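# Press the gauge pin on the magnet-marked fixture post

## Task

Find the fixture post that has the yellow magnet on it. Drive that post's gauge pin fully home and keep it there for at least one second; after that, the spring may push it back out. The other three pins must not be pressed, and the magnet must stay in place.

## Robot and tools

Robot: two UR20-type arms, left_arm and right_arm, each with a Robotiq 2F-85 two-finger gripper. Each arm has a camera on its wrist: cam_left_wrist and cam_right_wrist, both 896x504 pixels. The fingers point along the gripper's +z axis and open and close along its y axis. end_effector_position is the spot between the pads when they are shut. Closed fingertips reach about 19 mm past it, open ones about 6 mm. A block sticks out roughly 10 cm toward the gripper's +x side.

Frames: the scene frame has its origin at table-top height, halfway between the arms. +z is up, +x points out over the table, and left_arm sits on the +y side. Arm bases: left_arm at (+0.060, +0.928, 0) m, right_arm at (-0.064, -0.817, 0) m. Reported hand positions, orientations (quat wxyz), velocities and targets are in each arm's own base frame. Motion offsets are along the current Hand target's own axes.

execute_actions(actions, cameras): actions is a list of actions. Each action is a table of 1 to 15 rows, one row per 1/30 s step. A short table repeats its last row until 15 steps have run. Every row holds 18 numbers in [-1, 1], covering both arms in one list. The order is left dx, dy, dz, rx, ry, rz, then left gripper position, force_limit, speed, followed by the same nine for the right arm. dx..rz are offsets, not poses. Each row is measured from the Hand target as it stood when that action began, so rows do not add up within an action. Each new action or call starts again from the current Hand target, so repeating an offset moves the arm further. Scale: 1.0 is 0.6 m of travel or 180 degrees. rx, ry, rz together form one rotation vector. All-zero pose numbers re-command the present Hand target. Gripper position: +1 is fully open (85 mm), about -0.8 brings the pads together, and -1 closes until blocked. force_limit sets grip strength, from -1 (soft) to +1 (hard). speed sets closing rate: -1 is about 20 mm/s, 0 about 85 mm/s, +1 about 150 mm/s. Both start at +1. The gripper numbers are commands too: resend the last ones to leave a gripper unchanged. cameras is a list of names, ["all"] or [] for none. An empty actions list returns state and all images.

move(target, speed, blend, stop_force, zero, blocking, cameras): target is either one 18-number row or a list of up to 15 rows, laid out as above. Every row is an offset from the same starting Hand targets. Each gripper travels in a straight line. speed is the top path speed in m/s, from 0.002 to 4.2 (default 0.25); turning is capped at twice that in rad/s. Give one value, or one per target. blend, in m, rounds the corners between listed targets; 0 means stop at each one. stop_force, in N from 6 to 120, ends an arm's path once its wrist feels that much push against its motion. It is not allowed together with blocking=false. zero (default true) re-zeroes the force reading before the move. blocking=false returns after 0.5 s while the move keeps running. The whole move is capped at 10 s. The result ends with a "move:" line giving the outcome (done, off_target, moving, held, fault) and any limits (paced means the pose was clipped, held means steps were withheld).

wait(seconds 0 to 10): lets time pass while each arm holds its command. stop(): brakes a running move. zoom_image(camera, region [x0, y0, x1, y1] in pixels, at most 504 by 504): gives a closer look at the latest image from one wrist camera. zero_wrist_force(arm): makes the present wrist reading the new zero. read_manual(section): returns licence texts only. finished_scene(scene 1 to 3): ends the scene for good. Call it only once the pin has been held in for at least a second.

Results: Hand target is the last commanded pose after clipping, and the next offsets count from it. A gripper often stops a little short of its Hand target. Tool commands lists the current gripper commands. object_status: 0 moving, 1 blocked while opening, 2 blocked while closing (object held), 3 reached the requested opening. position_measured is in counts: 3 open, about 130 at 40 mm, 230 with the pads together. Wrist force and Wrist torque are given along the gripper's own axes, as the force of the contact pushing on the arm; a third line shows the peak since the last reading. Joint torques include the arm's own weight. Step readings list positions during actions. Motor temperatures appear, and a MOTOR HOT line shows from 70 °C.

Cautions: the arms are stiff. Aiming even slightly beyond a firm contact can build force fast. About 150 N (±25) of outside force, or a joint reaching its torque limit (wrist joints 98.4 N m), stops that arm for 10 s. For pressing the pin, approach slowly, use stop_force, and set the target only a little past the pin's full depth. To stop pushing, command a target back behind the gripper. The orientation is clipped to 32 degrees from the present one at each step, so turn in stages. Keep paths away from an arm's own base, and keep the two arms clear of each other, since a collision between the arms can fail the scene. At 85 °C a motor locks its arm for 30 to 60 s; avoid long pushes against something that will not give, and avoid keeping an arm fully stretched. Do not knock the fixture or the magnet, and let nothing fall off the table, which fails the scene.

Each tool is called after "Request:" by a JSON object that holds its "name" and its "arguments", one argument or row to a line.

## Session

Request:
{"name": "execute_actions", "arguments": {
  "actions": []
}}

Scene clock: 0.00 s.
left_arm: end_effector_position=(+1.6020, +0.5513, +0.3701) position_measured=3 object_status=3 end_effector_quat_wxyz=(-0.049, +0.940, +0.190, +0.279) | right_arm: end_effector_position=(+0.4481, +0.4679, +0.3319) position_measured=3 object_status=3 end_effector_quat_wxyz=(-0.272, +0.502, +0.649, +0.503)
Joint positions: left_arm=[0.193 -0.686 0.985 -2.439 -1.472 -3.319] | right_arm=[4.007 -1.969 -2.772 1.193 2.076 2.519]
Joint velocities: within noise
Joint torques (N m): no reading
Motor temperatures (°C): left_arm=[24 35 26 38 34 34] | right_arm=[28 35 36 37 34 38]
Wrist force (N): no reading
Wrist torque (N m): no reading
Wrist force, peak (N): no reading
Hand target: left_arm +1.6020, +0.5513, +0.3701; -0.049, +0.940, +0.190, +0.279 | right_arm +0.4481, +0.4679, +0.3319; -0.272, +0.502, +0.649, +0.503
Tool commands: left_gripper/position=+1.0 left_gripper/force_limit=+1.0 left_gripper/speed=+1.0 right_gripper/position=+1.0 right_gripper/force_limit=+1.0 right_gripper/speed=+1.0
camera_calibration:
cam_left_wrist: T_world_to_cam=[[0.359759, -0.933045, -0.000644322, -0.0546982], [-0.905937, -0.349141, -0.239538, 1.75183], [0.223274, 0.0867594, -0.970887, 0.0836019], [0, 0, 0, 1]] pos_world=[1.58806, 0.553346, 0.500761]
cam_right_wrist: T_world_to_cam=[[0.936397, -0.0141338, 0.350658, -0.517198], [0.256442, -0.654562, -0.711187, 0.443258], [0.239579, 0.755877, -0.609305, -0.132345], [0, 0, 0, 1]] pos_world=[0.40234, 0.382866, 0.41596]

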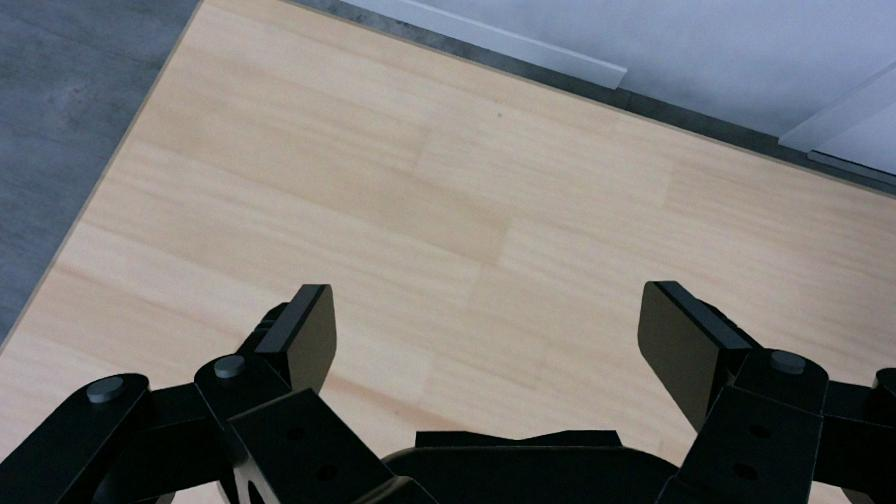

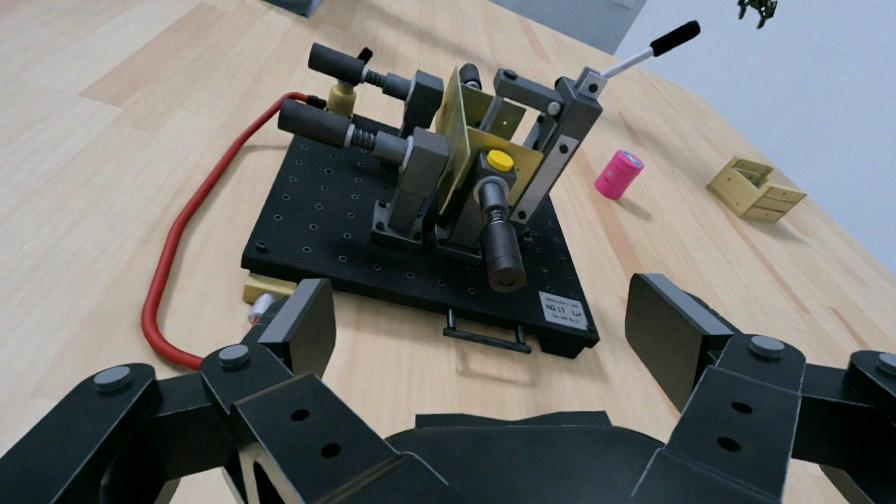

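Request:
{"name": "zoom_image", "arguments": {
  "camera": "cam_right_wrist",
  "region": [400, 120, 640, 320]
}}

Scaled by 2.100 from the camera's 896x504 image, which has a finer 1280x720 frame.

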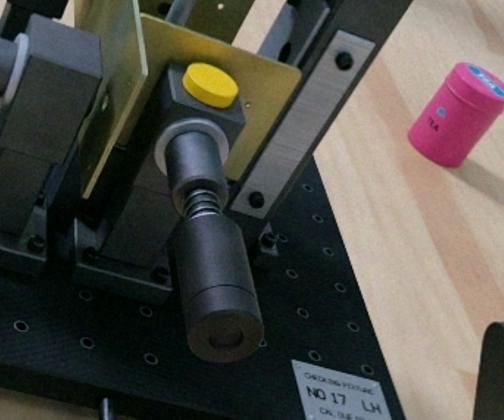

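Request:
{"name": "move", "arguments": {
  "target": [0,0,0,0,0,0,1,1,1,0.1755,0.2253,0.2585,0.111,-0.3725,0.0707,-1,-0.5,-0.5],
  "speed": 0.3,
  "cameras": ["cam_right_wrist"]
}}

Request:
{"name": "zoom_image", "arguments": {
  "camera": "cam_right_wrist",
  "region": [300, 0, 700, 330]
}}

Scene clock: 6.20 s.
left_arm: end_effector_position=(+1.6020, +0.5513, +0.3701) position_measured=3 object_status=3 end_effector_quat_wxyz=(-0.049, +0.940, +0.190, +0.279) | right_arm: end_effector_position=(+0.5601, +0.6499, +0.4197) position_measured=231 object_status=3 end_effector_quat_wxyz=(+0.000, +0.707, +0.707, -0.001)
Joint positions: left_arm=[0.193 -0.686 0.985 -2.439 -1.472 -3.319] | right_arm=[4.238 -1.607 -2.022 -1.085 1.571 2.667]
Joint torques (N m): left_arm=[-3.6 -272.81 -103.72 -11.01 0.9 -0.41] | right_arm=[20.79 68.2 108.55 2.77 -3.81 5.55]
Wrist force (N): left_arm=[0.2 0.1 -0.2] | right_arm=[-1.9 1.9 0.7]
Wrist torque (N m): left_arm=[0.03 -0.04 -0.01] | right_arm=[1.06 0.57 -0.83]
Wrist force, peak (N): left_arm=[0.6 -0.5 -0.3] | right_arm=[0.9 2.9 0.0]
Hand target: left_arm +1.6020, +0.5513, +0.3701; -0.049, +0.940, +0.190, +0.279 | right_arm +0.5602, +0.6500, +0.4197; +0.000, +0.707, +0.707, -0.001
Off the commanded pose: left_arm 0.000 m, 0 deg | right_arm 0.000 m, 0 deg.
move: done
camera_calibration:
cam_right_wrist: T_world_to_cam=[[0.999497, -0.0306142, -0.0082558, -0.524248], [-0.0263384, -0.946576, 0.321404, 0.510925], [-0.0176543, -0.321025, -0.946906, 0.742412], [0, 0, 0, 1]] pos_world=[0.550548, 0.705913, 0.534453]
Images, in order (width x height): cam_right_wrist 896x504.

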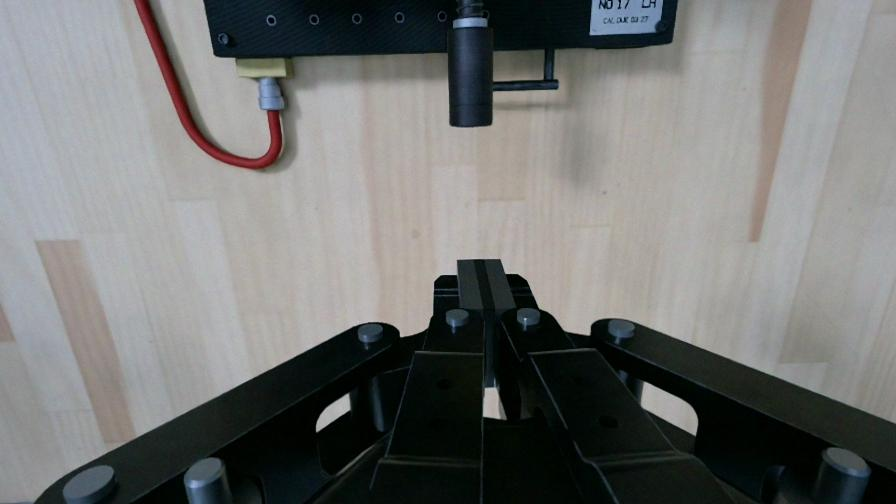

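Scaled by 1.260 from the camera's 896x504 image, which has a finer 1280x720 frame.

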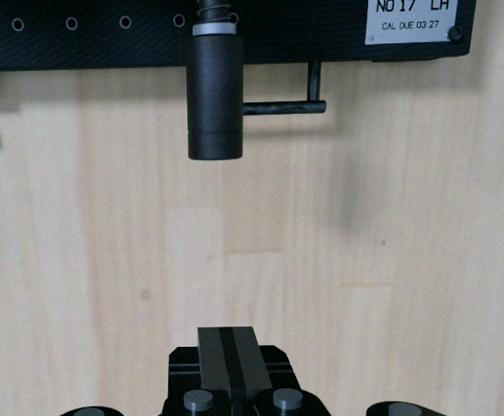

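Request:
{"name": "move", "arguments": {
  "target": [
    [0,0,0,0,0,0,1,1,1,-0.0483,0.014,0.1,0,0,0,-1,-0.5,-0.5],
    [0,0,0,0,0,0,1,1,1,-0.0483,0.014,0.4195,0,0,0,-1,-0.5,-0.5]
  ],
  "speed": 0.25,
  "blend": [0.03,0],
  "cameras": ["cam_right_wrist"]
}}

Scene clock: 8.47 s.
left_arm: end_effector_position=(+1.6020, +0.5513, +0.3701) position_measured=3 object_status=3 end_effector_quat_wxyz=(-0.049, +0.940, +0.190, +0.279) | right_arm: end_effector_position=(+0.5684, +0.6207, +0.1682) position_measured=231 object_status=3 end_effector_quat_wxyz=(+0.000, +0.707, +0.707, -0.001)
Joint positions: left_arm=[0.193 -0.686 0.985 -2.439 -1.472 -3.319] | right_arm=[4.212 -1.809 -2.229 -0.676 1.571 2.642]
Joint torques (N m): left_arm=[0.36 -274.62 -103.96 -11.72 1 -1.09] | right_arm=[-20.09 86.34 56.38 15.97 4.63 -7.63]
Wrist force (N): left_arm=[0.2 -0.1 0.0] | right_arm=[-1.7 2.3 0.6]
Wrist torque (N m): left_arm=[-0.01 -0.04 0.00] | right_arm=[1.39 0.56 -0.38]
Wrist force, peak (N): left_arm=[0.3 0.5 -0.3] | right_arm=[-1.4 2.3 3.5]
Hand target: left_arm +1.6020, +0.5513, +0.3701; -0.049, +0.940, +0.190, +0.279 | right_arm +0.5684, +0.6207, +0.1680; +0.000, +0.707, +0.707, -0.001
Off the commanded pose: left_arm 0.000 m, 0 deg | right_arm 0.000 m, 0 deg.
move: done
camera_calibration:
cam_right_wrist: T_world_to_cam=[[0.999497, -0.0306158, -0.00825284, -0.535417], [-0.0263393, -0.946545, 0.321493, 0.564194], [-0.0176545, -0.321114, -0.946876, 0.495056], [0, 0, 0, 1]] pos_world=[0.558748, 0.676613, 0.282954]
Images, in order (width x height): cam_right_wrist 896x504.

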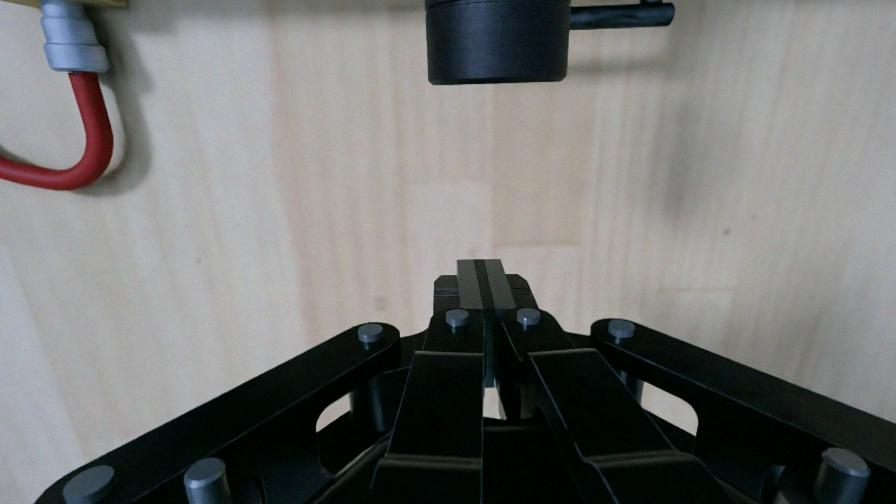

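Request:
{"name": "move", "arguments": {
  "target": [0,0,0,0,0,0,1,1,1,0.055,0.0033,0,0,0,0,-1,-0.5,-0.5],
  "speed": 0.15
}}

Request:
{"name": "move", "arguments": {
  "target": [0,0,0,0,0,0,1,1,1,0.07,0,0,0,0,0,-1,-0.5,-0.5],
  "speed": 0.02,
  "stop_force": 8,
  "cameras": ["cam_right_wrist"]
}}

Scene clock: 9.57 s.
left_arm: end_effector_position=(+1.6020, +0.5513, +0.3701) position_measured=3 object_status=3 end_effector_quat_wxyz=(-0.049, +0.940, +0.190, +0.279) | right_arm: end_effector_position=(+0.5703, +0.6535, +0.1680) position_measured=231 object_status=3 end_effector_quat_wxyz=(+0.000, +0.707, +0.707, -0.001)
Joint positions: left_arm=[0.193 -0.686 0.985 -2.439 -1.472 -3.319] | right_arm=[4.229 -1.833 -2.194 -0.687 1.571 2.658]
Joint torques (N m): left_arm=[-2.1 -272.99 -103.3 -12.06 0.78 -0.81] | right_arm=[15.36 102.5 90.39 4.77 4.78 6.08]
Wrist force (N): left_arm=[0.2 -0.1 0.1] | right_arm=[-1.6 2.6 -0.1]
Wrist torque (N m): left_arm=[-0.02 -0.04 0.00] | right_arm=[1.43 0.55 -0.81]
Wrist force, peak (N): left_arm=[0.4 -0.2 -0.4] | right_arm=[-2.8 2.4 0.9]
Hand target: left_arm +1.6020, +0.5513, +0.3701; -0.049, +0.940, +0.190, +0.279 | right_arm +0.5704, +0.6537, +0.1680; +0.000, +0.707, +0.707, -0.001
Off the commanded pose: left_arm 0.000 m, 0 deg | right_arm 0.000 m, 0 deg.
move: done

Scene clock: 11.63 s.
left_arm: end_effector_position=(+1.6020, +0.5513, +0.3701) position_measured=3 object_status=3 end_effector_quat_wxyz=(-0.049, +0.940, +0.190, +0.279) | right_arm: end_effector_position=(+0.5704, +0.6703, +0.1680) position_measured=231 object_status=3 end_effector_quat_wxyz=(+0.000, +0.707, +0.707, -0.001)
Joint positions: left_arm=[0.193 -0.686 0.985 -2.439 -1.472 -3.319] | right_arm=[4.238 -1.845 -2.176 -0.693 1.571 2.667]
Joint torques (N m): left_arm=[-1.69 -273.95 -100.91 -11.51 1.57 -1.12] | right_arm=[-21.46 143.88 62.64 15.75 5.05 -7.42]
Wrist force (N): left_arm=[0.4 0.1 0.2] | right_arm=[-3.9 2.2 0.3]
Wrist torque (N m): left_arm=[0.02 -0.07 0.00] | right_arm=[1.38 0.61 -0.68]
Wrist force, peak (N): left_arm=[0.6 -0.3 -0.3] | right_arm=[-9.4 2.5 -1.4]
Hand target: left_arm +1.6020, +0.5513, +0.3701; -0.049, +0.940, +0.190, +0.279 | right_arm +0.5704, +0.6703, +0.1680; +0.000, +0.707, +0.707, -0.001 (not the last commanded pose)
Off the commanded pose: left_arm 0.000 m, 0 deg | right_arm 0.025 m, 0 deg.
move: contact (right_arm)
camera_calibration:
cam_right_wrist: T_world_to_cam=[[0.999497, -0.0306158, -0.00825284, -0.535896], [-0.0263393, -0.946545, 0.321493, 0.611354], [-0.0176545, -0.321114, -0.946876, 0.510862], [0, 0, 0, 1]] pos_world=[0.560748, 0.726313, 0.282754]
Images, in order (width x height): cam_right_wrist 896x504.

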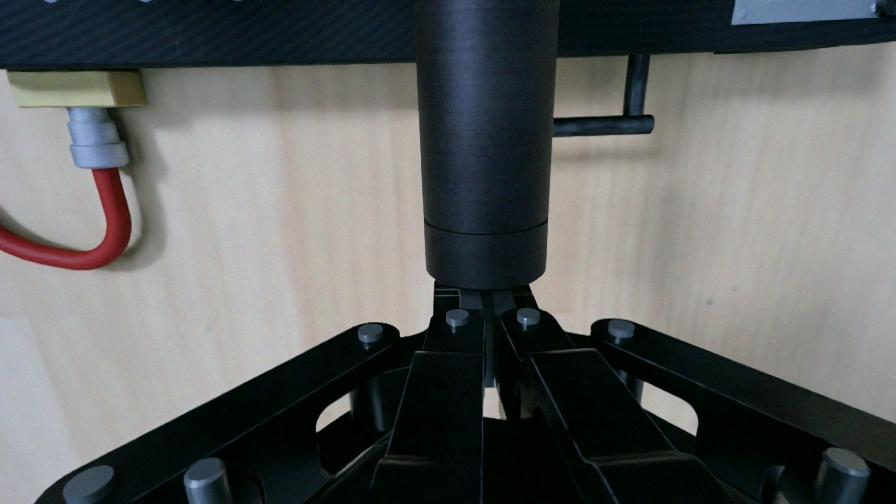

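Request:
{"name": "move", "arguments": {
  "target": [
    [0,0,0,0,0,0,1,1,1,0.02,0,0,0,0,0,-1,-0.5,-0.5],
    [0,0,0,0,0,0,1,1,1,0.05,0,0,0,0,0,-1,-0.5,-0.5]
  ],
  "speed": [0.015,0.007],
  "stop_force": 40,
  "zero": false
}}

Request:
{"name": "move", "arguments": {
  "target": [0,0,0,0,0,0,1,1,1,0.006,0,0,0,0,0,-1,-0.5,-0.5],
  "speed": 0.004,
  "stop_force": 55,
  "zero": false
}}

Request:
{"name": "wait", "arguments": {
  "seconds": 1.4,
  "cameras": ["cam_right_wrist"]
}}

Scene clock: 15.17 s.
left_arm: end_effector_position=(+1.6020, +0.5513, +0.3701) position_measured=3 object_status=3 end_effector_quat_wxyz=(-0.049, +0.940, +0.190, +0.279) | right_arm: end_effector_position=(+0.5703, +0.6907, +0.1679) position_measured=231 object_status=3 end_effector_quat_wxyz=(+0.000, +0.707, +0.707, -0.001)
Joint positions: left_arm=[0.193 -0.686 0.985 -2.439 -1.472 -3.319] | right_arm=[4.248 -1.859 -2.154 -0.701 1.571 2.678]
Joint torques (N m): left_arm=[2.43 -271.81 -100.02 -10.93 0.66 -0.93] | right_arm=[3.65 150.72 85.83 24.15 5.92 -7.08]
Wrist force (N): left_arm=[0.2 0.0 0.1] | right_arm=[-35.6 7.6 1.3]
Wrist torque (N m): left_arm=[0.01 -0.04 -0.01] | right_arm=[1.34 0.79 -0.88]
Wrist force, peak (N): left_arm=[0.3 -0.5 -0.2] | right_arm=[-53.7 2.7 -11.4]
Hand target: left_arm +1.6020, +0.5513, +0.3701; -0.049, +0.940, +0.190, +0.279 | right_arm +0.5704, +0.6907, +0.1679; +0.000, +0.707, +0.707, -0.001 (not the last commanded pose)
Off the commanded pose: left_arm 0.000 m, 0 deg | right_arm 0.010 m, 0 deg.
move: contact (right_arm); path passed 1 of 2 targets

Scene clock: 15.90 s.
left_arm: end_effector_position=(+1.6020, +0.5513, +0.3701) position_measured=3 object_status=3 end_effector_quat_wxyz=(-0.049, +0.940, +0.190, +0.279) | right_arm: end_effector_position=(+0.5704, +0.6909, +0.1679) position_measured=231 object_status=3 end_effector_quat_wxyz=(+0.000, +0.707, +0.707, -0.001)
Joint positions: left_arm=[0.193 -0.686 0.985 -2.439 -1.472 -3.319] | right_arm=[4.249 -1.859 -2.154 -0.701 1.571 2.678]
Joint torques (N m): left_arm=[-0.4 -272.87 -102.08 -11.18 1.16 -0.64] | right_arm=[25.72 132.26 101.44 29.23 5.89 2.62]
Wrist force (N): left_arm=[0.1 -0.1 -0.3] | right_arm=[-65.6 -0.6 -16.5]
Wrist torque (N m): left_arm=[-0.01 -0.01 0.00] | right_arm=[1.38 1.20 -1.10]
Wrist force, peak (N): left_arm=[0.4 -0.3 -0.3] | right_arm=[-66.7 -1.1 -15.9]
Hand target: left_arm +1.6020, +0.5513, +0.3701; -0.049, +0.940, +0.190, +0.279 | right_arm +0.5704, +0.6908, +0.1679; +0.000, +0.707, +0.707, -0.001 (not the last commanded pose)
Off the commanded pose: left_arm 0.000 m, 0 deg | right_arm 0.003 m, 0 deg.
move: contact (right_arm)

Scene clock: 17.30 s.
left_arm: end_effector_position=(+1.6020, +0.5513, +0.3701) position_measured=3 object_status=3 end_effector_quat_wxyz=(-0.049, +0.940, +0.190, +0.279) | right_arm: end_effector_position=(+0.5704, +0.6908, +0.1679) position_measured=231 object_status=3 end_effector_quat_wxyz=(+0.000, +0.707, +0.707, -0.001)
Joint positions: left_arm=[0.193 -0.686 0.985 -2.439 -1.472 -3.319] | right_arm=[4.249 -1.859 -2.154 -0.701 1.571 2.678]
Joint torques (N m): left_arm=[1.68 -272.86 -103.02 -11.65 1.53 -1.11] | right_arm=[23.16 137.62 97.55 28.93 5.84 -1.78]
Wrist force (N): left_arm=[0.2 -0.1 -0.3] | right_arm=[-59.2 2.4 -13.9]
Wrist torque (N m): left_arm=[-0.02 -0.03 0.00] | right_arm=[1.41 1.08 -1.04]
Wrist force, peak (N): left_arm=[0.5 0.0 -0.2] | right_arm=[-64.7 -0.5 -17.1]
Hand target: left_arm +1.6020, +0.5513, +0.3701; -0.049, +0.940, +0.190, +0.279 | right_arm +0.5704, +0.6908, +0.1679; +0.000, +0.707, +0.707, -0.001 (not the last commanded pose)
Tool commands: left_gripper/position=+1.0 left_gripper/force_limit=+1.0 left_gripper/speed=+1.0 right_gripper/position=-1.0 right_gripper/force_limit=-0.5 right_gripper/speed=-0.5
Off the commanded pose: left_arm 0.000 m, 0 deg | right_arm 0.003 m, 0 deg.
wait: 1.40 s; at rest by 0.17 s
camera_calibration:
cam_right_wrist: T_world_to_cam=[[0.9995, -0.0305231, -0.0082835, -0.535332], [-0.0262399, -0.946517, 0.321584, 0.630688], [-0.0176562, -0.321206, -0.946845, 0.517411], [0, 0, 0, 1]] pos_world=[0.560748, 0.746813, 0.282654]
Images, in order (width x height): cam_right_wrist 896x504.

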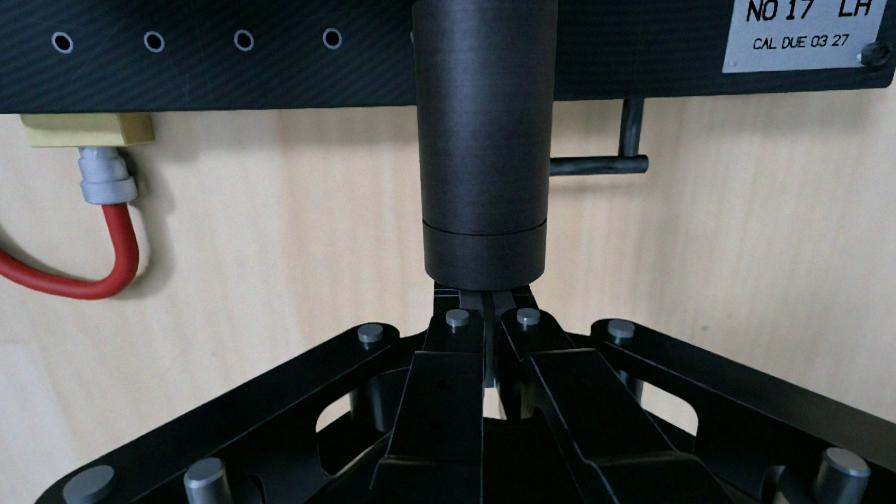

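Request:
{"name": "move", "arguments": {
  "target": [
    [0,0,0,0,0,0,1,1,1,-0.05,0,0,0,0,0,-1,-0.5,-0.5],
    [0,0,0,0,0,0,1,1,1,-0.09,0,0,0,0,0,-1,-0.5,-0.5]
  ],
  "speed": [0.06,0.15],
  "blend": [0.01,0]
}}

Request:
{"name": "finished_scene", "arguments": {
  "scene": 2
}}

Scene clock: 18.63 s.
left_arm: end_effector_position=(+1.6020, +0.5513, +0.3701) position_measured=3 object_status=3 end_effector_quat_wxyz=(-0.049, +0.940, +0.190, +0.279) | right_arm: end_effector_position=(+0.5703, +0.6370, +0.1680) position_measured=231 object_status=3 end_effector_quat_wxyz=(+0.000, +0.707, +0.707, -0.001)
Joint positions: left_arm=[0.193 -0.686 0.985 -2.439 -1.472 -3.319] | right_arm=[4.219 -1.822 -2.21 -0.682 1.571 2.649]
Joint torques (N m): left_arm=[-3.7 -273.82 -104.26 -11.3 1.14 -0.9] | right_arm=[-15.59 135.13 57.38 15.66 -1.89 -7.5]
Wrist force (N): left_arm=[0.1 -0.1 -0.1] | right_arm=[-0.4 1.8 1.6]
Wrist torque (N m): left_arm=[-0.02 -0.03 -0.01] | right_arm=[1.30 0.33 -0.39]
Wrist force, peak (N): left_arm=[0.6 0.1 -0.2] | right_arm=[-59.4 2.2 -14.0]
Hand target: left_arm +1.6020, +0.5513, +0.3701; -0.049, +0.940, +0.190, +0.279 | right_arm +0.5703, +0.6368, +0.1680; +0.000, +0.707, +0.707, -0.001
Off the commanded pose: left_arm 0.000 m, 0 deg | right_arm 0.000 m, 0 deg.
move: done

The scene is finished: the task was done.


## Next scene

The same job, from a new start.

Request:
{"name": "execute_actions", "arguments": {
  "actions": []
}}

Scene clock: 0.00 s.
left_arm: end_effector_position=(+0.3071, -0.4220, +0.1602) position_measured=3 object_status=3 end_effector_quat_wxyz=(+0.066, +0.956, -0.074, +0.275) | right_arm: end_effector_position=(+0.4900, -0.3027, +0.2369) position_measured=3 object_status=3 end_effector_quat_wxyz=(+0.548, -0.467, -0.511, -0.471)
Joint positions: left_arm=[-1.763 -1.739 2.857 -2.766 -1.003 1.555] | right_arm=[2.511 -2.074 -2.06 -2.212 2.389 -0.015]
Joint velocities: within noise
Joint torques (N m): no reading
Motor temperatures (°C): left_arm=[24 35 26 38 34 33] | right_arm=[28 35 35 36 33 38]
Wrist force (N): no reading
Wrist torque (N m): no reading
Wrist force, peak (N): no reading
Hand target: left_arm +0.3071, -0.4220, +0.1602; +0.066, +0.956, -0.074, +0.275 | right_arm +0.4900, -0.3027, +0.2369; +0.548, -0.467, -0.511, -0.471
Tool commands: left_gripper/position=+1.0 left_gripper/force_limit=+1.0 left_gripper/speed=+1.0 right_gripper/position=+1.0 right_gripper/force_limit=+1.0 right_gripper/speed=+1.0
camera_calibration:
cam_left_wrist: T_world_to_cam=[[-0.204299, -0.976285, 0.0716159, -0.353754], [-0.955218, 0.182823, -0.232669, 0.427195], [0.214058, -0.115943, -0.969916, 0.170568], [0, 0, 0, 1]] pos_world=[0.299281, -0.40369, 0.290166]
cam_right_wrist: T_world_to_cam=[[0.98966, 0.130322, -0.059914, -0.419077], [-0.0206188, -0.284112, -0.958569, 0.167032], [-0.141945, 0.949893, -0.278487, 0.549542], [0, 0, 0, 1]] pos_world=[0.496192, -0.419935, 0.288044]

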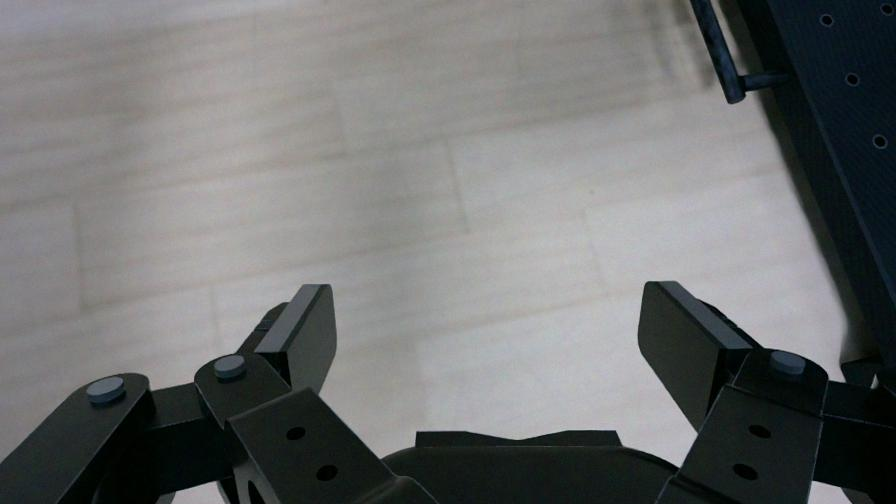

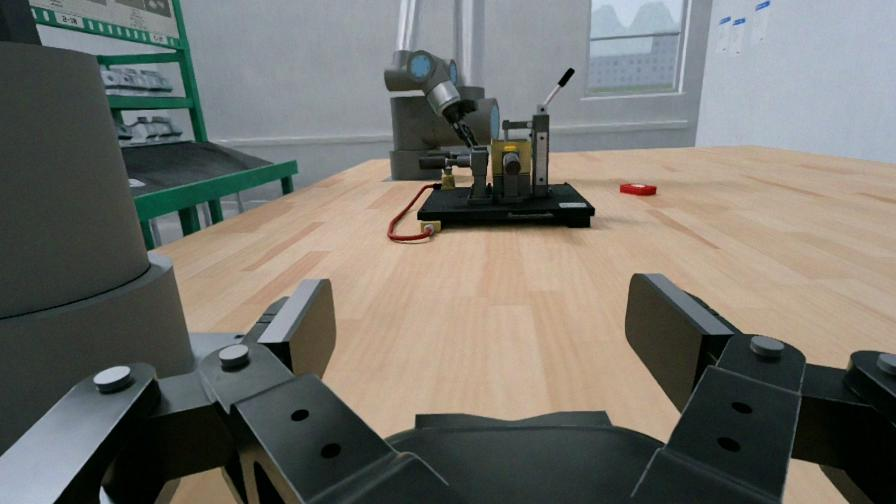

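Request:
{"name": "zoom_image", "arguments": {
  "camera": "cam_right_wrist",
  "region": [380, 50, 620, 250]
}}

Scaled by 2.100 from the camera's 896x504 image, which has a finer 1280x720 frame.

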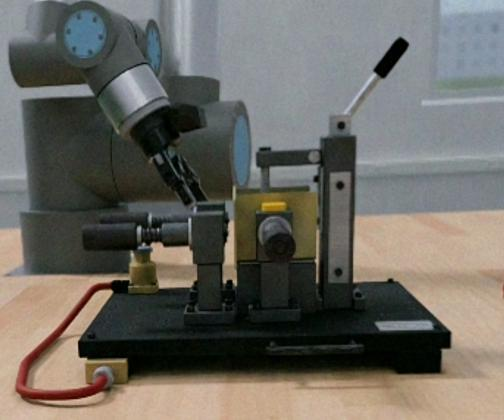

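Request:
{"name": "move", "arguments": {
  "target": [0,0,0,0,0,0,1,1,1,0.2484,0.2644,0.7385,-0.0386,-0.5127,0.0221,-1,-0.5,-0.5],
  "speed": 0.4
}}

Request:
{"name": "move", "arguments": {
  "target": [0,0,0,0,0,0,1,1,1,0.8,-0.158,-0.05,0,0,0,-1,-0.5,-0.5],
  "speed": 0.4,
  "cameras": ["cam_right_wrist"]
}}

Request:
{"name": "zoom_image", "arguments": {
  "camera": "cam_right_wrist",
  "region": [300, 0, 700, 330]
}}

Scene clock: 6.47 s.
left_arm: end_effector_position=(+0.3071, -0.4220, +0.1602) position_measured=3 object_status=3 end_effector_quat_wxyz=(+0.066, +0.956, -0.074, +0.275) | right_arm: end_effector_position=(+0.5993, +0.1502, +0.3998) position_measured=231 object_status=3 end_effector_quat_wxyz=(+0.000, +0.707, +0.707, +0.000)
Joint positions: left_arm=[-1.763 -1.739 2.857 -2.766 -1.003 1.555] | right_arm=[3.719 -1.308 -2.307 -1.098 1.57 2.148]
Joint torques (N m): left_arm=[3.15 -9.04 -56.76 -9.79 2.76 -1.12] | right_arm=[17.39 2.3 112.21 6.34 -4.7 5.02]
Wrist force (N): left_arm=[0.2 0.2 -0.2] | right_arm=[-1.5 3.9 1.9]
Wrist torque (N m): left_arm=[0.03 -0.03 0.00] | right_arm=[1.61 0.31 -0.75]
Wrist force, peak (N): left_arm=[0.3 0.3 -0.4] | right_arm=[2.6 4.4 1.4]
Hand target: left_arm +0.3071, -0.4220, +0.1602; +0.066, +0.956, -0.074, +0.275 | right_arm +0.5993, +0.1503, +0.3998; +0.000, +0.707, +0.707, +0.000
Off the commanded pose: left_arm 0.000 m, 0 deg | right_arm 0.000 m, 0 deg.
move: done

Scene clock: 8.33 s.
left_arm: end_effector_position=(+0.3071, -0.4220, +0.1602) position_measured=3 object_status=3 end_effector_quat_wxyz=(+0.066, +0.956, -0.074, +0.275) | right_arm: end_effector_position=(+0.5042, +0.6300, +0.4292) position_measured=231 object_status=3 end_effector_quat_wxyz=(+0.000, +0.707, +0.707, +0.000)
Joint positions: left_arm=[-1.763 -1.739 2.857 -2.766 -1.003 1.555] | right_arm=[4.289 -1.54 -2.074 -1.099 1.57 2.718]
Joint torques (N m): left_arm=[6.04 -12.25 -54.93 -9.84 2.81 -1.4] | right_arm=[31.34 53.3 106.83 5.68 -3.2 5.36]
Wrist force (N): left_arm=[0.0 0.2 -0.1] | right_arm=[-0.4 2.0 1.9]
Wrist torque (N m): left_arm=[0.02 0.01 0.00] | right_arm=[1.22 0.04 -0.68]
Wrist force, peak (N): left_arm=[0.4 0.1 -0.4] | right_arm=[-5.7 4.1 2.1]
Hand target: left_arm +0.3071, -0.4220, +0.1602; +0.066, +0.956, -0.074, +0.275 | right_arm +0.5042, +0.6303, +0.4292; +0.000, +0.707, +0.707, +0.000
Off the commanded pose: left_arm 0.000 m, 0 deg | right_arm 0.000 m, 0 deg.
move: done
camera_calibration:
cam_right_wrist: T_world_to_cam=[[0.999539, -0.0294599, -0.00739143, -0.469994], [-0.0255216, -0.946574, 0.321476, 0.487081], [-0.0164672, -0.321139, -0.946889, 0.743607], [0, 0, 0, 1]] pos_world=[0.494454, 0.686013, 0.544054]
Images, in order (width x height): cam_right_wrist 896x504.

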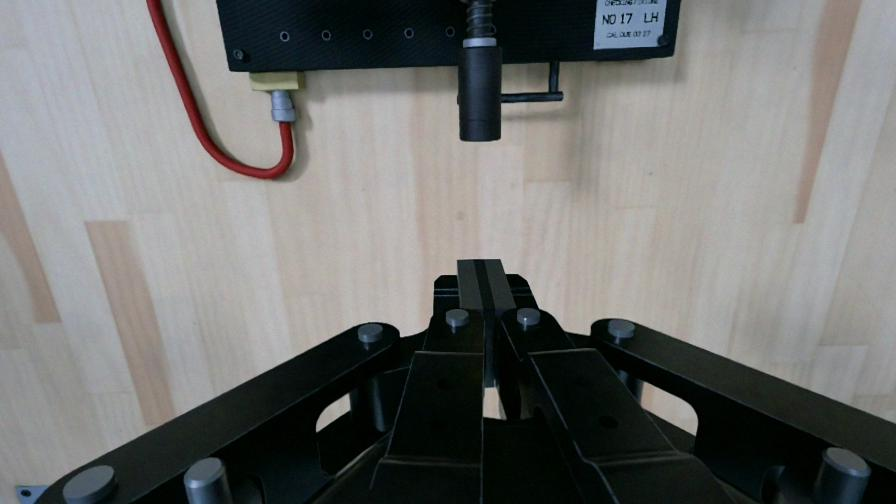

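Scaled by 1.260 from the camera's 896x504 image, which has a finer 1280x720 frame.

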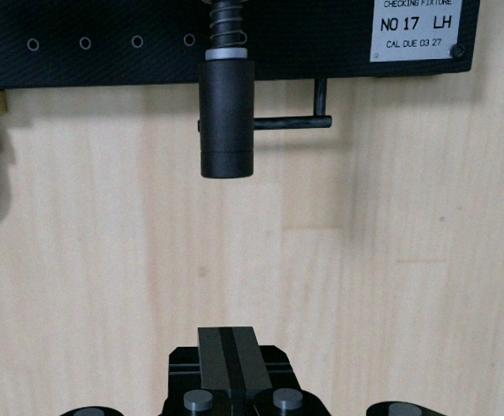

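Request:
{"name": "move", "arguments": {
  "target": [
    [0,0,0,0,0,0,1,1,1,-0.0467,0.0305,0.1,0,0,0,-1,-0.5,-0.5],
    [0,0,0,0,0,0,1,1,1,-0.0467,0.0305,0.4353,0,0,0,-1,-0.5,-0.5]
  ],
  "speed": 0.25,
  "blend": [0.03,0],
  "cameras": ["cam_right_wrist"]
}}

Scene clock: 10.33 s.
left_arm: end_effector_position=(+0.3071, -0.4220, +0.1602) position_measured=3 object_status=3 end_effector_quat_wxyz=(+0.066, +0.956, -0.074, +0.275) | right_arm: end_effector_position=(+0.5225, +0.6019, +0.1682) position_measured=231 object_status=3 end_effector_quat_wxyz=(+0.000, +0.707, +0.707, +0.000)
Joint positions: left_arm=[-1.763 -1.739 2.857 -2.766 -1.003 1.555] | right_arm=[4.253 -1.766 -2.289 -0.658 1.57 2.681]
Joint torques (N m): left_arm=[4.83 -6.43 -56.3 -10.11 3.04 -0.96] | right_arm=[-18.17 89.83 55.83 16.22 4.58 -7.11]
Wrist force (N): left_arm=[0.2 0.0 -0.1] | right_arm=[-0.6 2.4 1.6]
Wrist torque (N m): left_arm=[0.00 -0.03 0.00] | right_arm=[1.48 0.05 -0.29]
Wrist force, peak (N): left_arm=[0.2 0.0 -0.4] | right_arm=[0.0 2.5 4.3]
Hand target: left_arm +0.3071, -0.4220, +0.1602; +0.066, +0.956, -0.074, +0.275 | right_arm +0.5225, +0.6019, +0.1681; +0.000, +0.707, +0.707, +0.000
Off the commanded pose: left_arm 0.000 m, 0 deg | right_arm 0.000 m, 0 deg.
move: done
camera_calibration:
cam_right_wrist: T_world_to_cam=[[0.999539, -0.0294585, -0.0073942, -0.491043], [-0.0255209, -0.946604, 0.321387, 0.5449], [-0.016467, -0.32105, -0.946919, 0.487696], [0, 0, 0, 1]] pos_world=[0.512754, 0.657913, 0.283054]
Images, in order (width x height): cam_right_wrist 896x504.

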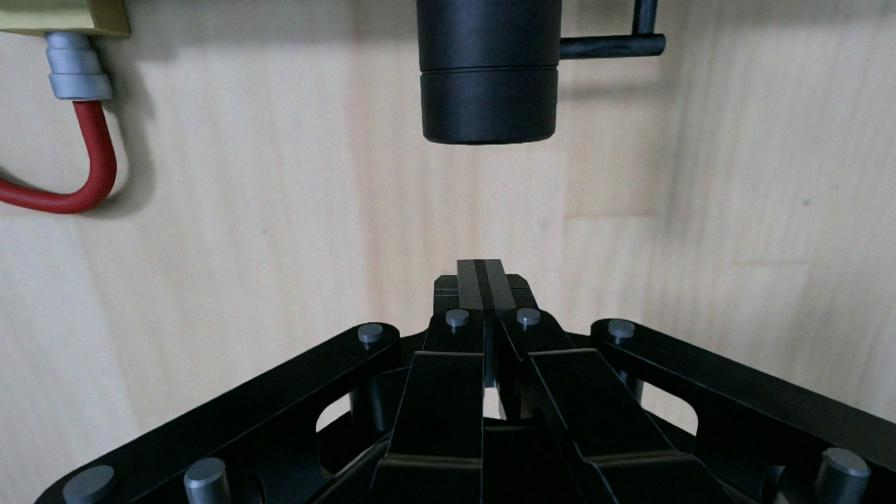

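Request:
{"name": "move", "arguments": {
  "target": [0,0,0,0,0,0,1,1,1,0.037,0,0,0,0,0,-1,-0.5,-0.5],
  "speed": 0.12
}}

Request:
{"name": "move", "arguments": {
  "target": [0,0,0,0,0,0,1,1,1,0.07,0,0,0,0,0,-1,-0.5,-0.5],
  "speed": 0.02,
  "stop_force": 8,
  "cameras": ["cam_right_wrist"]
}}

Scene clock: 11.37 s.
left_arm: end_effector_position=(+0.3071, -0.4220, +0.1602) position_measured=3 object_status=3 end_effector_quat_wxyz=(+0.066, +0.956, -0.074, +0.275) | right_arm: end_effector_position=(+0.5225, +0.6239, +0.1680) position_measured=231 object_status=3 end_effector_quat_wxyz=(+0.001, +0.707, +0.707, +0.000)
Joint positions: left_arm=[-1.763 -1.739 2.857 -2.766 -1.003 1.555] | right_arm=[4.265 -1.782 -2.267 -0.664 1.57 2.694]
Joint torques (N m): left_arm=[-0.84 -8.54 -57.05 -10.1 3.13 -0.98] | right_arm=[17.08 91.29 85.3 6.39 5.34 5.18]
Wrist force (N): left_arm=[0.1 0.1 -0.3] | right_arm=[-1.0 2.1 1.8]
Wrist torque (N m): left_arm=[0.02 0.00 0.00] | right_arm=[1.48 0.16 -0.66]
Wrist force, peak (N): left_arm=[-0.3 0.2 0.1] | right_arm=[-1.2 2.5 1.9]
Hand target: left_arm +0.3071, -0.4220, +0.1602; +0.066, +0.956, -0.074, +0.275 | right_arm +0.5225, +0.6241, +0.1680; +0.000, +0.707, +0.707, +0.000
Off the commanded pose: left_arm 0.000 m, 0 deg | right_arm 0.000 m, 0 deg.
move: done

Scene clock: 13.40 s.
left_arm: end_effector_position=(+0.3071, -0.4220, +0.1602) position_measured=3 object_status=3 end_effector_quat_wxyz=(+0.066, +0.956, -0.074, +0.275) | right_arm: end_effector_position=(+0.5225, +0.6400, +0.1680) position_measured=231 object_status=3 end_effector_quat_wxyz=(+0.001, +0.707, +0.707, +0.000)
Joint positions: left_arm=[-1.763 -1.739 2.857 -2.766 -1.003 1.555] | right_arm=[4.274 -1.794 -2.25 -0.669 1.57 2.702]
Joint torques (N m): left_arm=[0.96 -9.74 -56.99 -10.36 3.18 -0.62] | right_arm=[-16.4 127.5 64.38 17.69 5.54 -7.54]
Wrist force (N): left_arm=[0.0 0.0 -0.3] | right_arm=[-6.6 1.5 2.7]
Wrist torque (N m): left_arm=[-0.01 0.00 0.00] | right_arm=[1.51 0.26 -0.54]
Wrist force, peak (N): left_arm=[0.5 0.1 -0.3] | right_arm=[-9.4 1.3 0.6]
Hand target: left_arm +0.3071, -0.4220, +0.1602; +0.066, +0.956, -0.074, +0.275 | right_arm +0.5225, +0.6400, +0.1680; +0.001, +0.707, +0.707, +0.000 (not the last commanded pose)
Off the commanded pose: left_arm 0.000 m, 0 deg | right_arm 0.026 m, 0 deg.
move: contact (right_arm)
camera_calibration:
cam_right_wrist: T_world_to_cam=[[0.999537, -0.0294935, -0.00748556, -0.489871], [-0.0255232, -0.946573, 0.321479, 0.581015], [-0.0165672, -0.321139, -0.946887, 0.499748], [0, 0, 0, 1]] pos_world=[0.512753, 0.696013, 0.282754]
Images, in order (width x height): cam_right_wrist 896x504.

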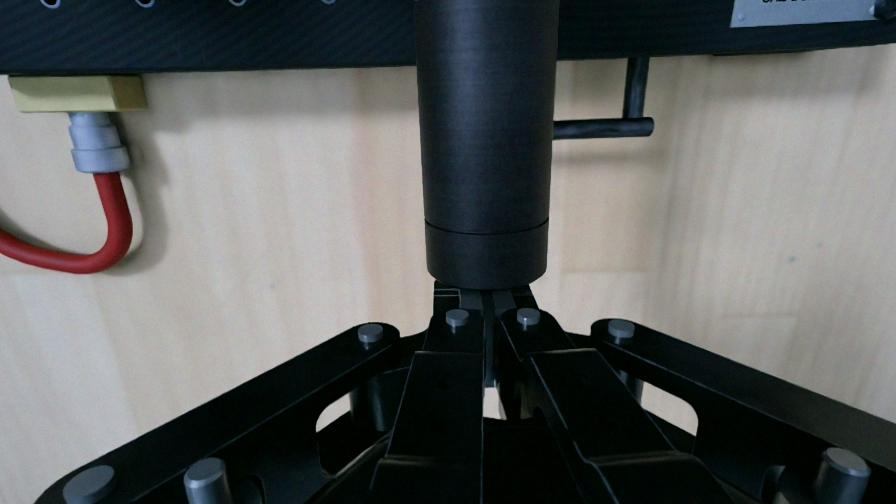

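Request:
{"name": "move", "arguments": {
  "target": [
    [0,0,0,0,0,0,1,1,1,0.022,0,0,0,0,0,-1,-0.5,-0.5],
    [0,0,0,0,0,0,1,1,1,0.05,0,0,0,0,0,-1,-0.5,-0.5]
  ],
  "speed": [0.015,0.007],
  "stop_force": 40,
  "zero": false
}}

Request:
{"name": "move", "arguments": {
  "target": [0,0,0,0,0,0,1,1,1,0.006,0,0,0,0,0,-1,-0.5,-0.5],
  "speed": 0.004,
  "stop_force": 55,
  "zero": false
}}

Request:
{"name": "wait", "arguments": {
  "seconds": 1.4
}}

Scene clock: 16.43 s.
left_arm: end_effector_position=(+0.3071, -0.4220, +0.1602) position_measured=3 object_status=3 end_effector_quat_wxyz=(+0.066, +0.956, -0.074, +0.275) | right_arm: end_effector_position=(+0.5225, +0.6588, +0.1679) position_measured=231 object_status=3 end_effector_quat_wxyz=(+0.001, +0.707, +0.707, -0.001)
Joint positions: left_arm=[-1.763 -1.739 2.857 -2.766 -1.003 1.555] | right_arm=[4.284 -1.808 -2.23 -0.676 1.57 2.712]
Joint torques (N m): left_arm=[-2.02 -12.43 -55.58 -9.65 2.71 -0.48] | right_arm=[3.88 135.23 86.77 24.74 5.29 -7.03]
Wrist force (N): left_arm=[-0.1 0.0 -0.3] | right_arm=[-35.8 9.0 5.6]
Wrist torque (N m): left_arm=[-0.01 0.02 0.00] | right_arm=[1.65 0.48 -0.76]
Wrist force, peak (N): left_arm=[-0.5 -0.1 -0.2] | right_arm=[-53.6 4.3 -9.0]
Hand target: left_arm +0.3071, -0.4220, +0.1602; +0.066, +0.956, -0.074, +0.275 | right_arm +0.5225, +0.6588, +0.1679; +0.001, +0.707, +0.707, -0.001 (not the last commanded pose)
Off the commanded pose: left_arm 0.000 m, 0 deg | right_arm 0.011 m, 0 deg.
move: contact (right_arm); path passed 1 of 2 targets

Scene clock: 17.17 s.
left_arm: end_effector_position=(+0.3071, -0.4220, +0.1602) position_measured=3 object_status=3 end_effector_quat_wxyz=(+0.066, +0.956, -0.074, +0.275) | right_arm: end_effector_position=(+0.5225, +0.6590, +0.1679) position_measured=231 object_status=3 end_effector_quat_wxyz=(+0.001, +0.707, +0.707, -0.001)
Joint positions: left_arm=[-1.763 -1.739 2.857 -2.766 -1.003 1.555] | right_arm=[4.284 -1.808 -2.23 -0.676 1.57 2.712]
Joint torques (N m): left_arm=[-0.92 -13.63 -53.65 -10.11 2.44 -0.83] | right_arm=[26.78 123.67 98.7 30.17 5.94 3.58]
Wrist force (N): left_arm=[0.0 0.1 -0.3] | right_arm=[-64.2 0.5 -13.7]
Wrist torque (N m): left_arm=[0.00 0.02 0.00] | right_arm=[1.65 0.82 -0.98]
Wrist force, peak (N): left_arm=[0.0 0.2 -0.4] | right_arm=[-65.7 -0.1 -12.9]
Hand target: left_arm +0.3071, -0.4220, +0.1602; +0.066, +0.956, -0.074, +0.275 | right_arm +0.5225, +0.6589, +0.1679; +0.001, +0.707, +0.707, -0.001 (not the last commanded pose)
Off the commanded pose: left_arm 0.000 m, 0 deg | right_arm 0.003 m, 0 deg.
move: contact (right_arm)

Scene clock: 18.57 s.
left_arm: end_effector_position=(+0.3071, -0.4220, +0.1602) position_measured=3 object_status=3 end_effector_quat_wxyz=(+0.066, +0.956, -0.074, +0.275) | right_arm: end_effector_position=(+0.5225, +0.6589, +0.1679) position_measured=231 object_status=3 end_effector_quat_wxyz=(+0.001, +0.707, +0.707, -0.001)
Joint positions: left_arm=[-1.763 -1.739 2.857 -2.766 -1.003 1.555] | right_arm=[4.284 -1.808 -2.23 -0.676 1.57 2.712]
Joint torques (N m): left_arm=[1.99 -13.75 -57.11 -9.94 2.76 -1.16] | right_arm=[15.31 124.84 95.8 29.46 5.72 3.98]
Wrist force (N): left_arm=[0.0 -0.1 -0.1] | right_arm=[-58.6 2.8 -11.4]
Wrist torque (N m): left_arm=[-0.03 0.00 0.00] | right_arm=[1.66 0.74 -0.93]
Wrist force, peak (N): left_arm=[-0.2 0.3 -0.5] | right_arm=[-63.4 0.7 -13.3]
Hand target: left_arm +0.3071, -0.4220, +0.1602; +0.066, +0.956, -0.074, +0.275 | right_arm +0.5225, +0.6589, +0.1679; +0.001, +0.707, +0.707, -0.001 (not the last commanded pose)
Tool commands: left_gripper/position=+1.0 left_gripper/force_limit=+1.0 left_gripper/speed=+1.0 right_gripper/position=-1.0 right_gripper/force_limit=-0.5 right_gripper/speed=-0.5
Off the commanded pose: left_arm 0.000 m, 0 deg | right_arm 0.003 m, 0 deg.
wait: 1.40 s; at rest by 0.17 s

Same stop signature. Retreat.

Request:
{"name": "move", "arguments": {
  "target": [
    [0,0,0,0,0,0,1,1,1,-0.05,0,0,0,0,0,-1,-0.5,-0.5],
    [0,0,0,0,0,0,1,1,1,-0.09,0,0,0,0,0,-1,-0.5,-0.5]
  ],
  "speed": [0.06,0.15],
  "blend": [0.01,0]
}}

Request:
{"name": "finished_scene", "arguments": {
  "scene": 3
}}

Scene clock: 19.90 s.
left_arm: end_effector_position=(+0.3071, -0.4220, +0.1602) position_measured=3 object_status=3 end_effector_quat_wxyz=(+0.066, +0.956, -0.074, +0.275) | right_arm: end_effector_position=(+0.5225, +0.6051, +0.1680) position_measured=231 object_status=3 end_effector_quat_wxyz=(+0.001, +0.707, +0.707, -0.001)
Joint positions: left_arm=[-1.763 -1.739 2.857 -2.766 -1.003 1.555] | right_arm=[4.255 -1.769 -2.286 -0.659 1.57 2.683]
Joint torques (N m): left_arm=[4.19 -14.32 -55.74 -9.99 3.45 -0.99] | right_arm=[-19.79 129.91 63.29 15.76 -0.83 -8.1]
Wrist force (N): left_arm=[0.1 0.0 0.0] | right_arm=[-1.2 2.0 1.8]
Wrist torque (N m): left_arm=[-0.01 -0.02 0.00] | right_arm=[1.41 0.16 -0.28]
Wrist force, peak (N): left_arm=[-0.4 0.0 0.3] | right_arm=[-58.8 2.6 -11.1]
Hand target: left_arm +0.3071, -0.4220, +0.1602; +0.066, +0.956, -0.074, +0.275 | right_arm +0.5225, +0.6049, +0.1680; +0.001, +0.707, +0.707, -0.001
Off the commanded pose: left_arm 0.000 m, 0 deg | right_arm 0.000 m, 0 deg.
move: done

The scene is finished: the task was done.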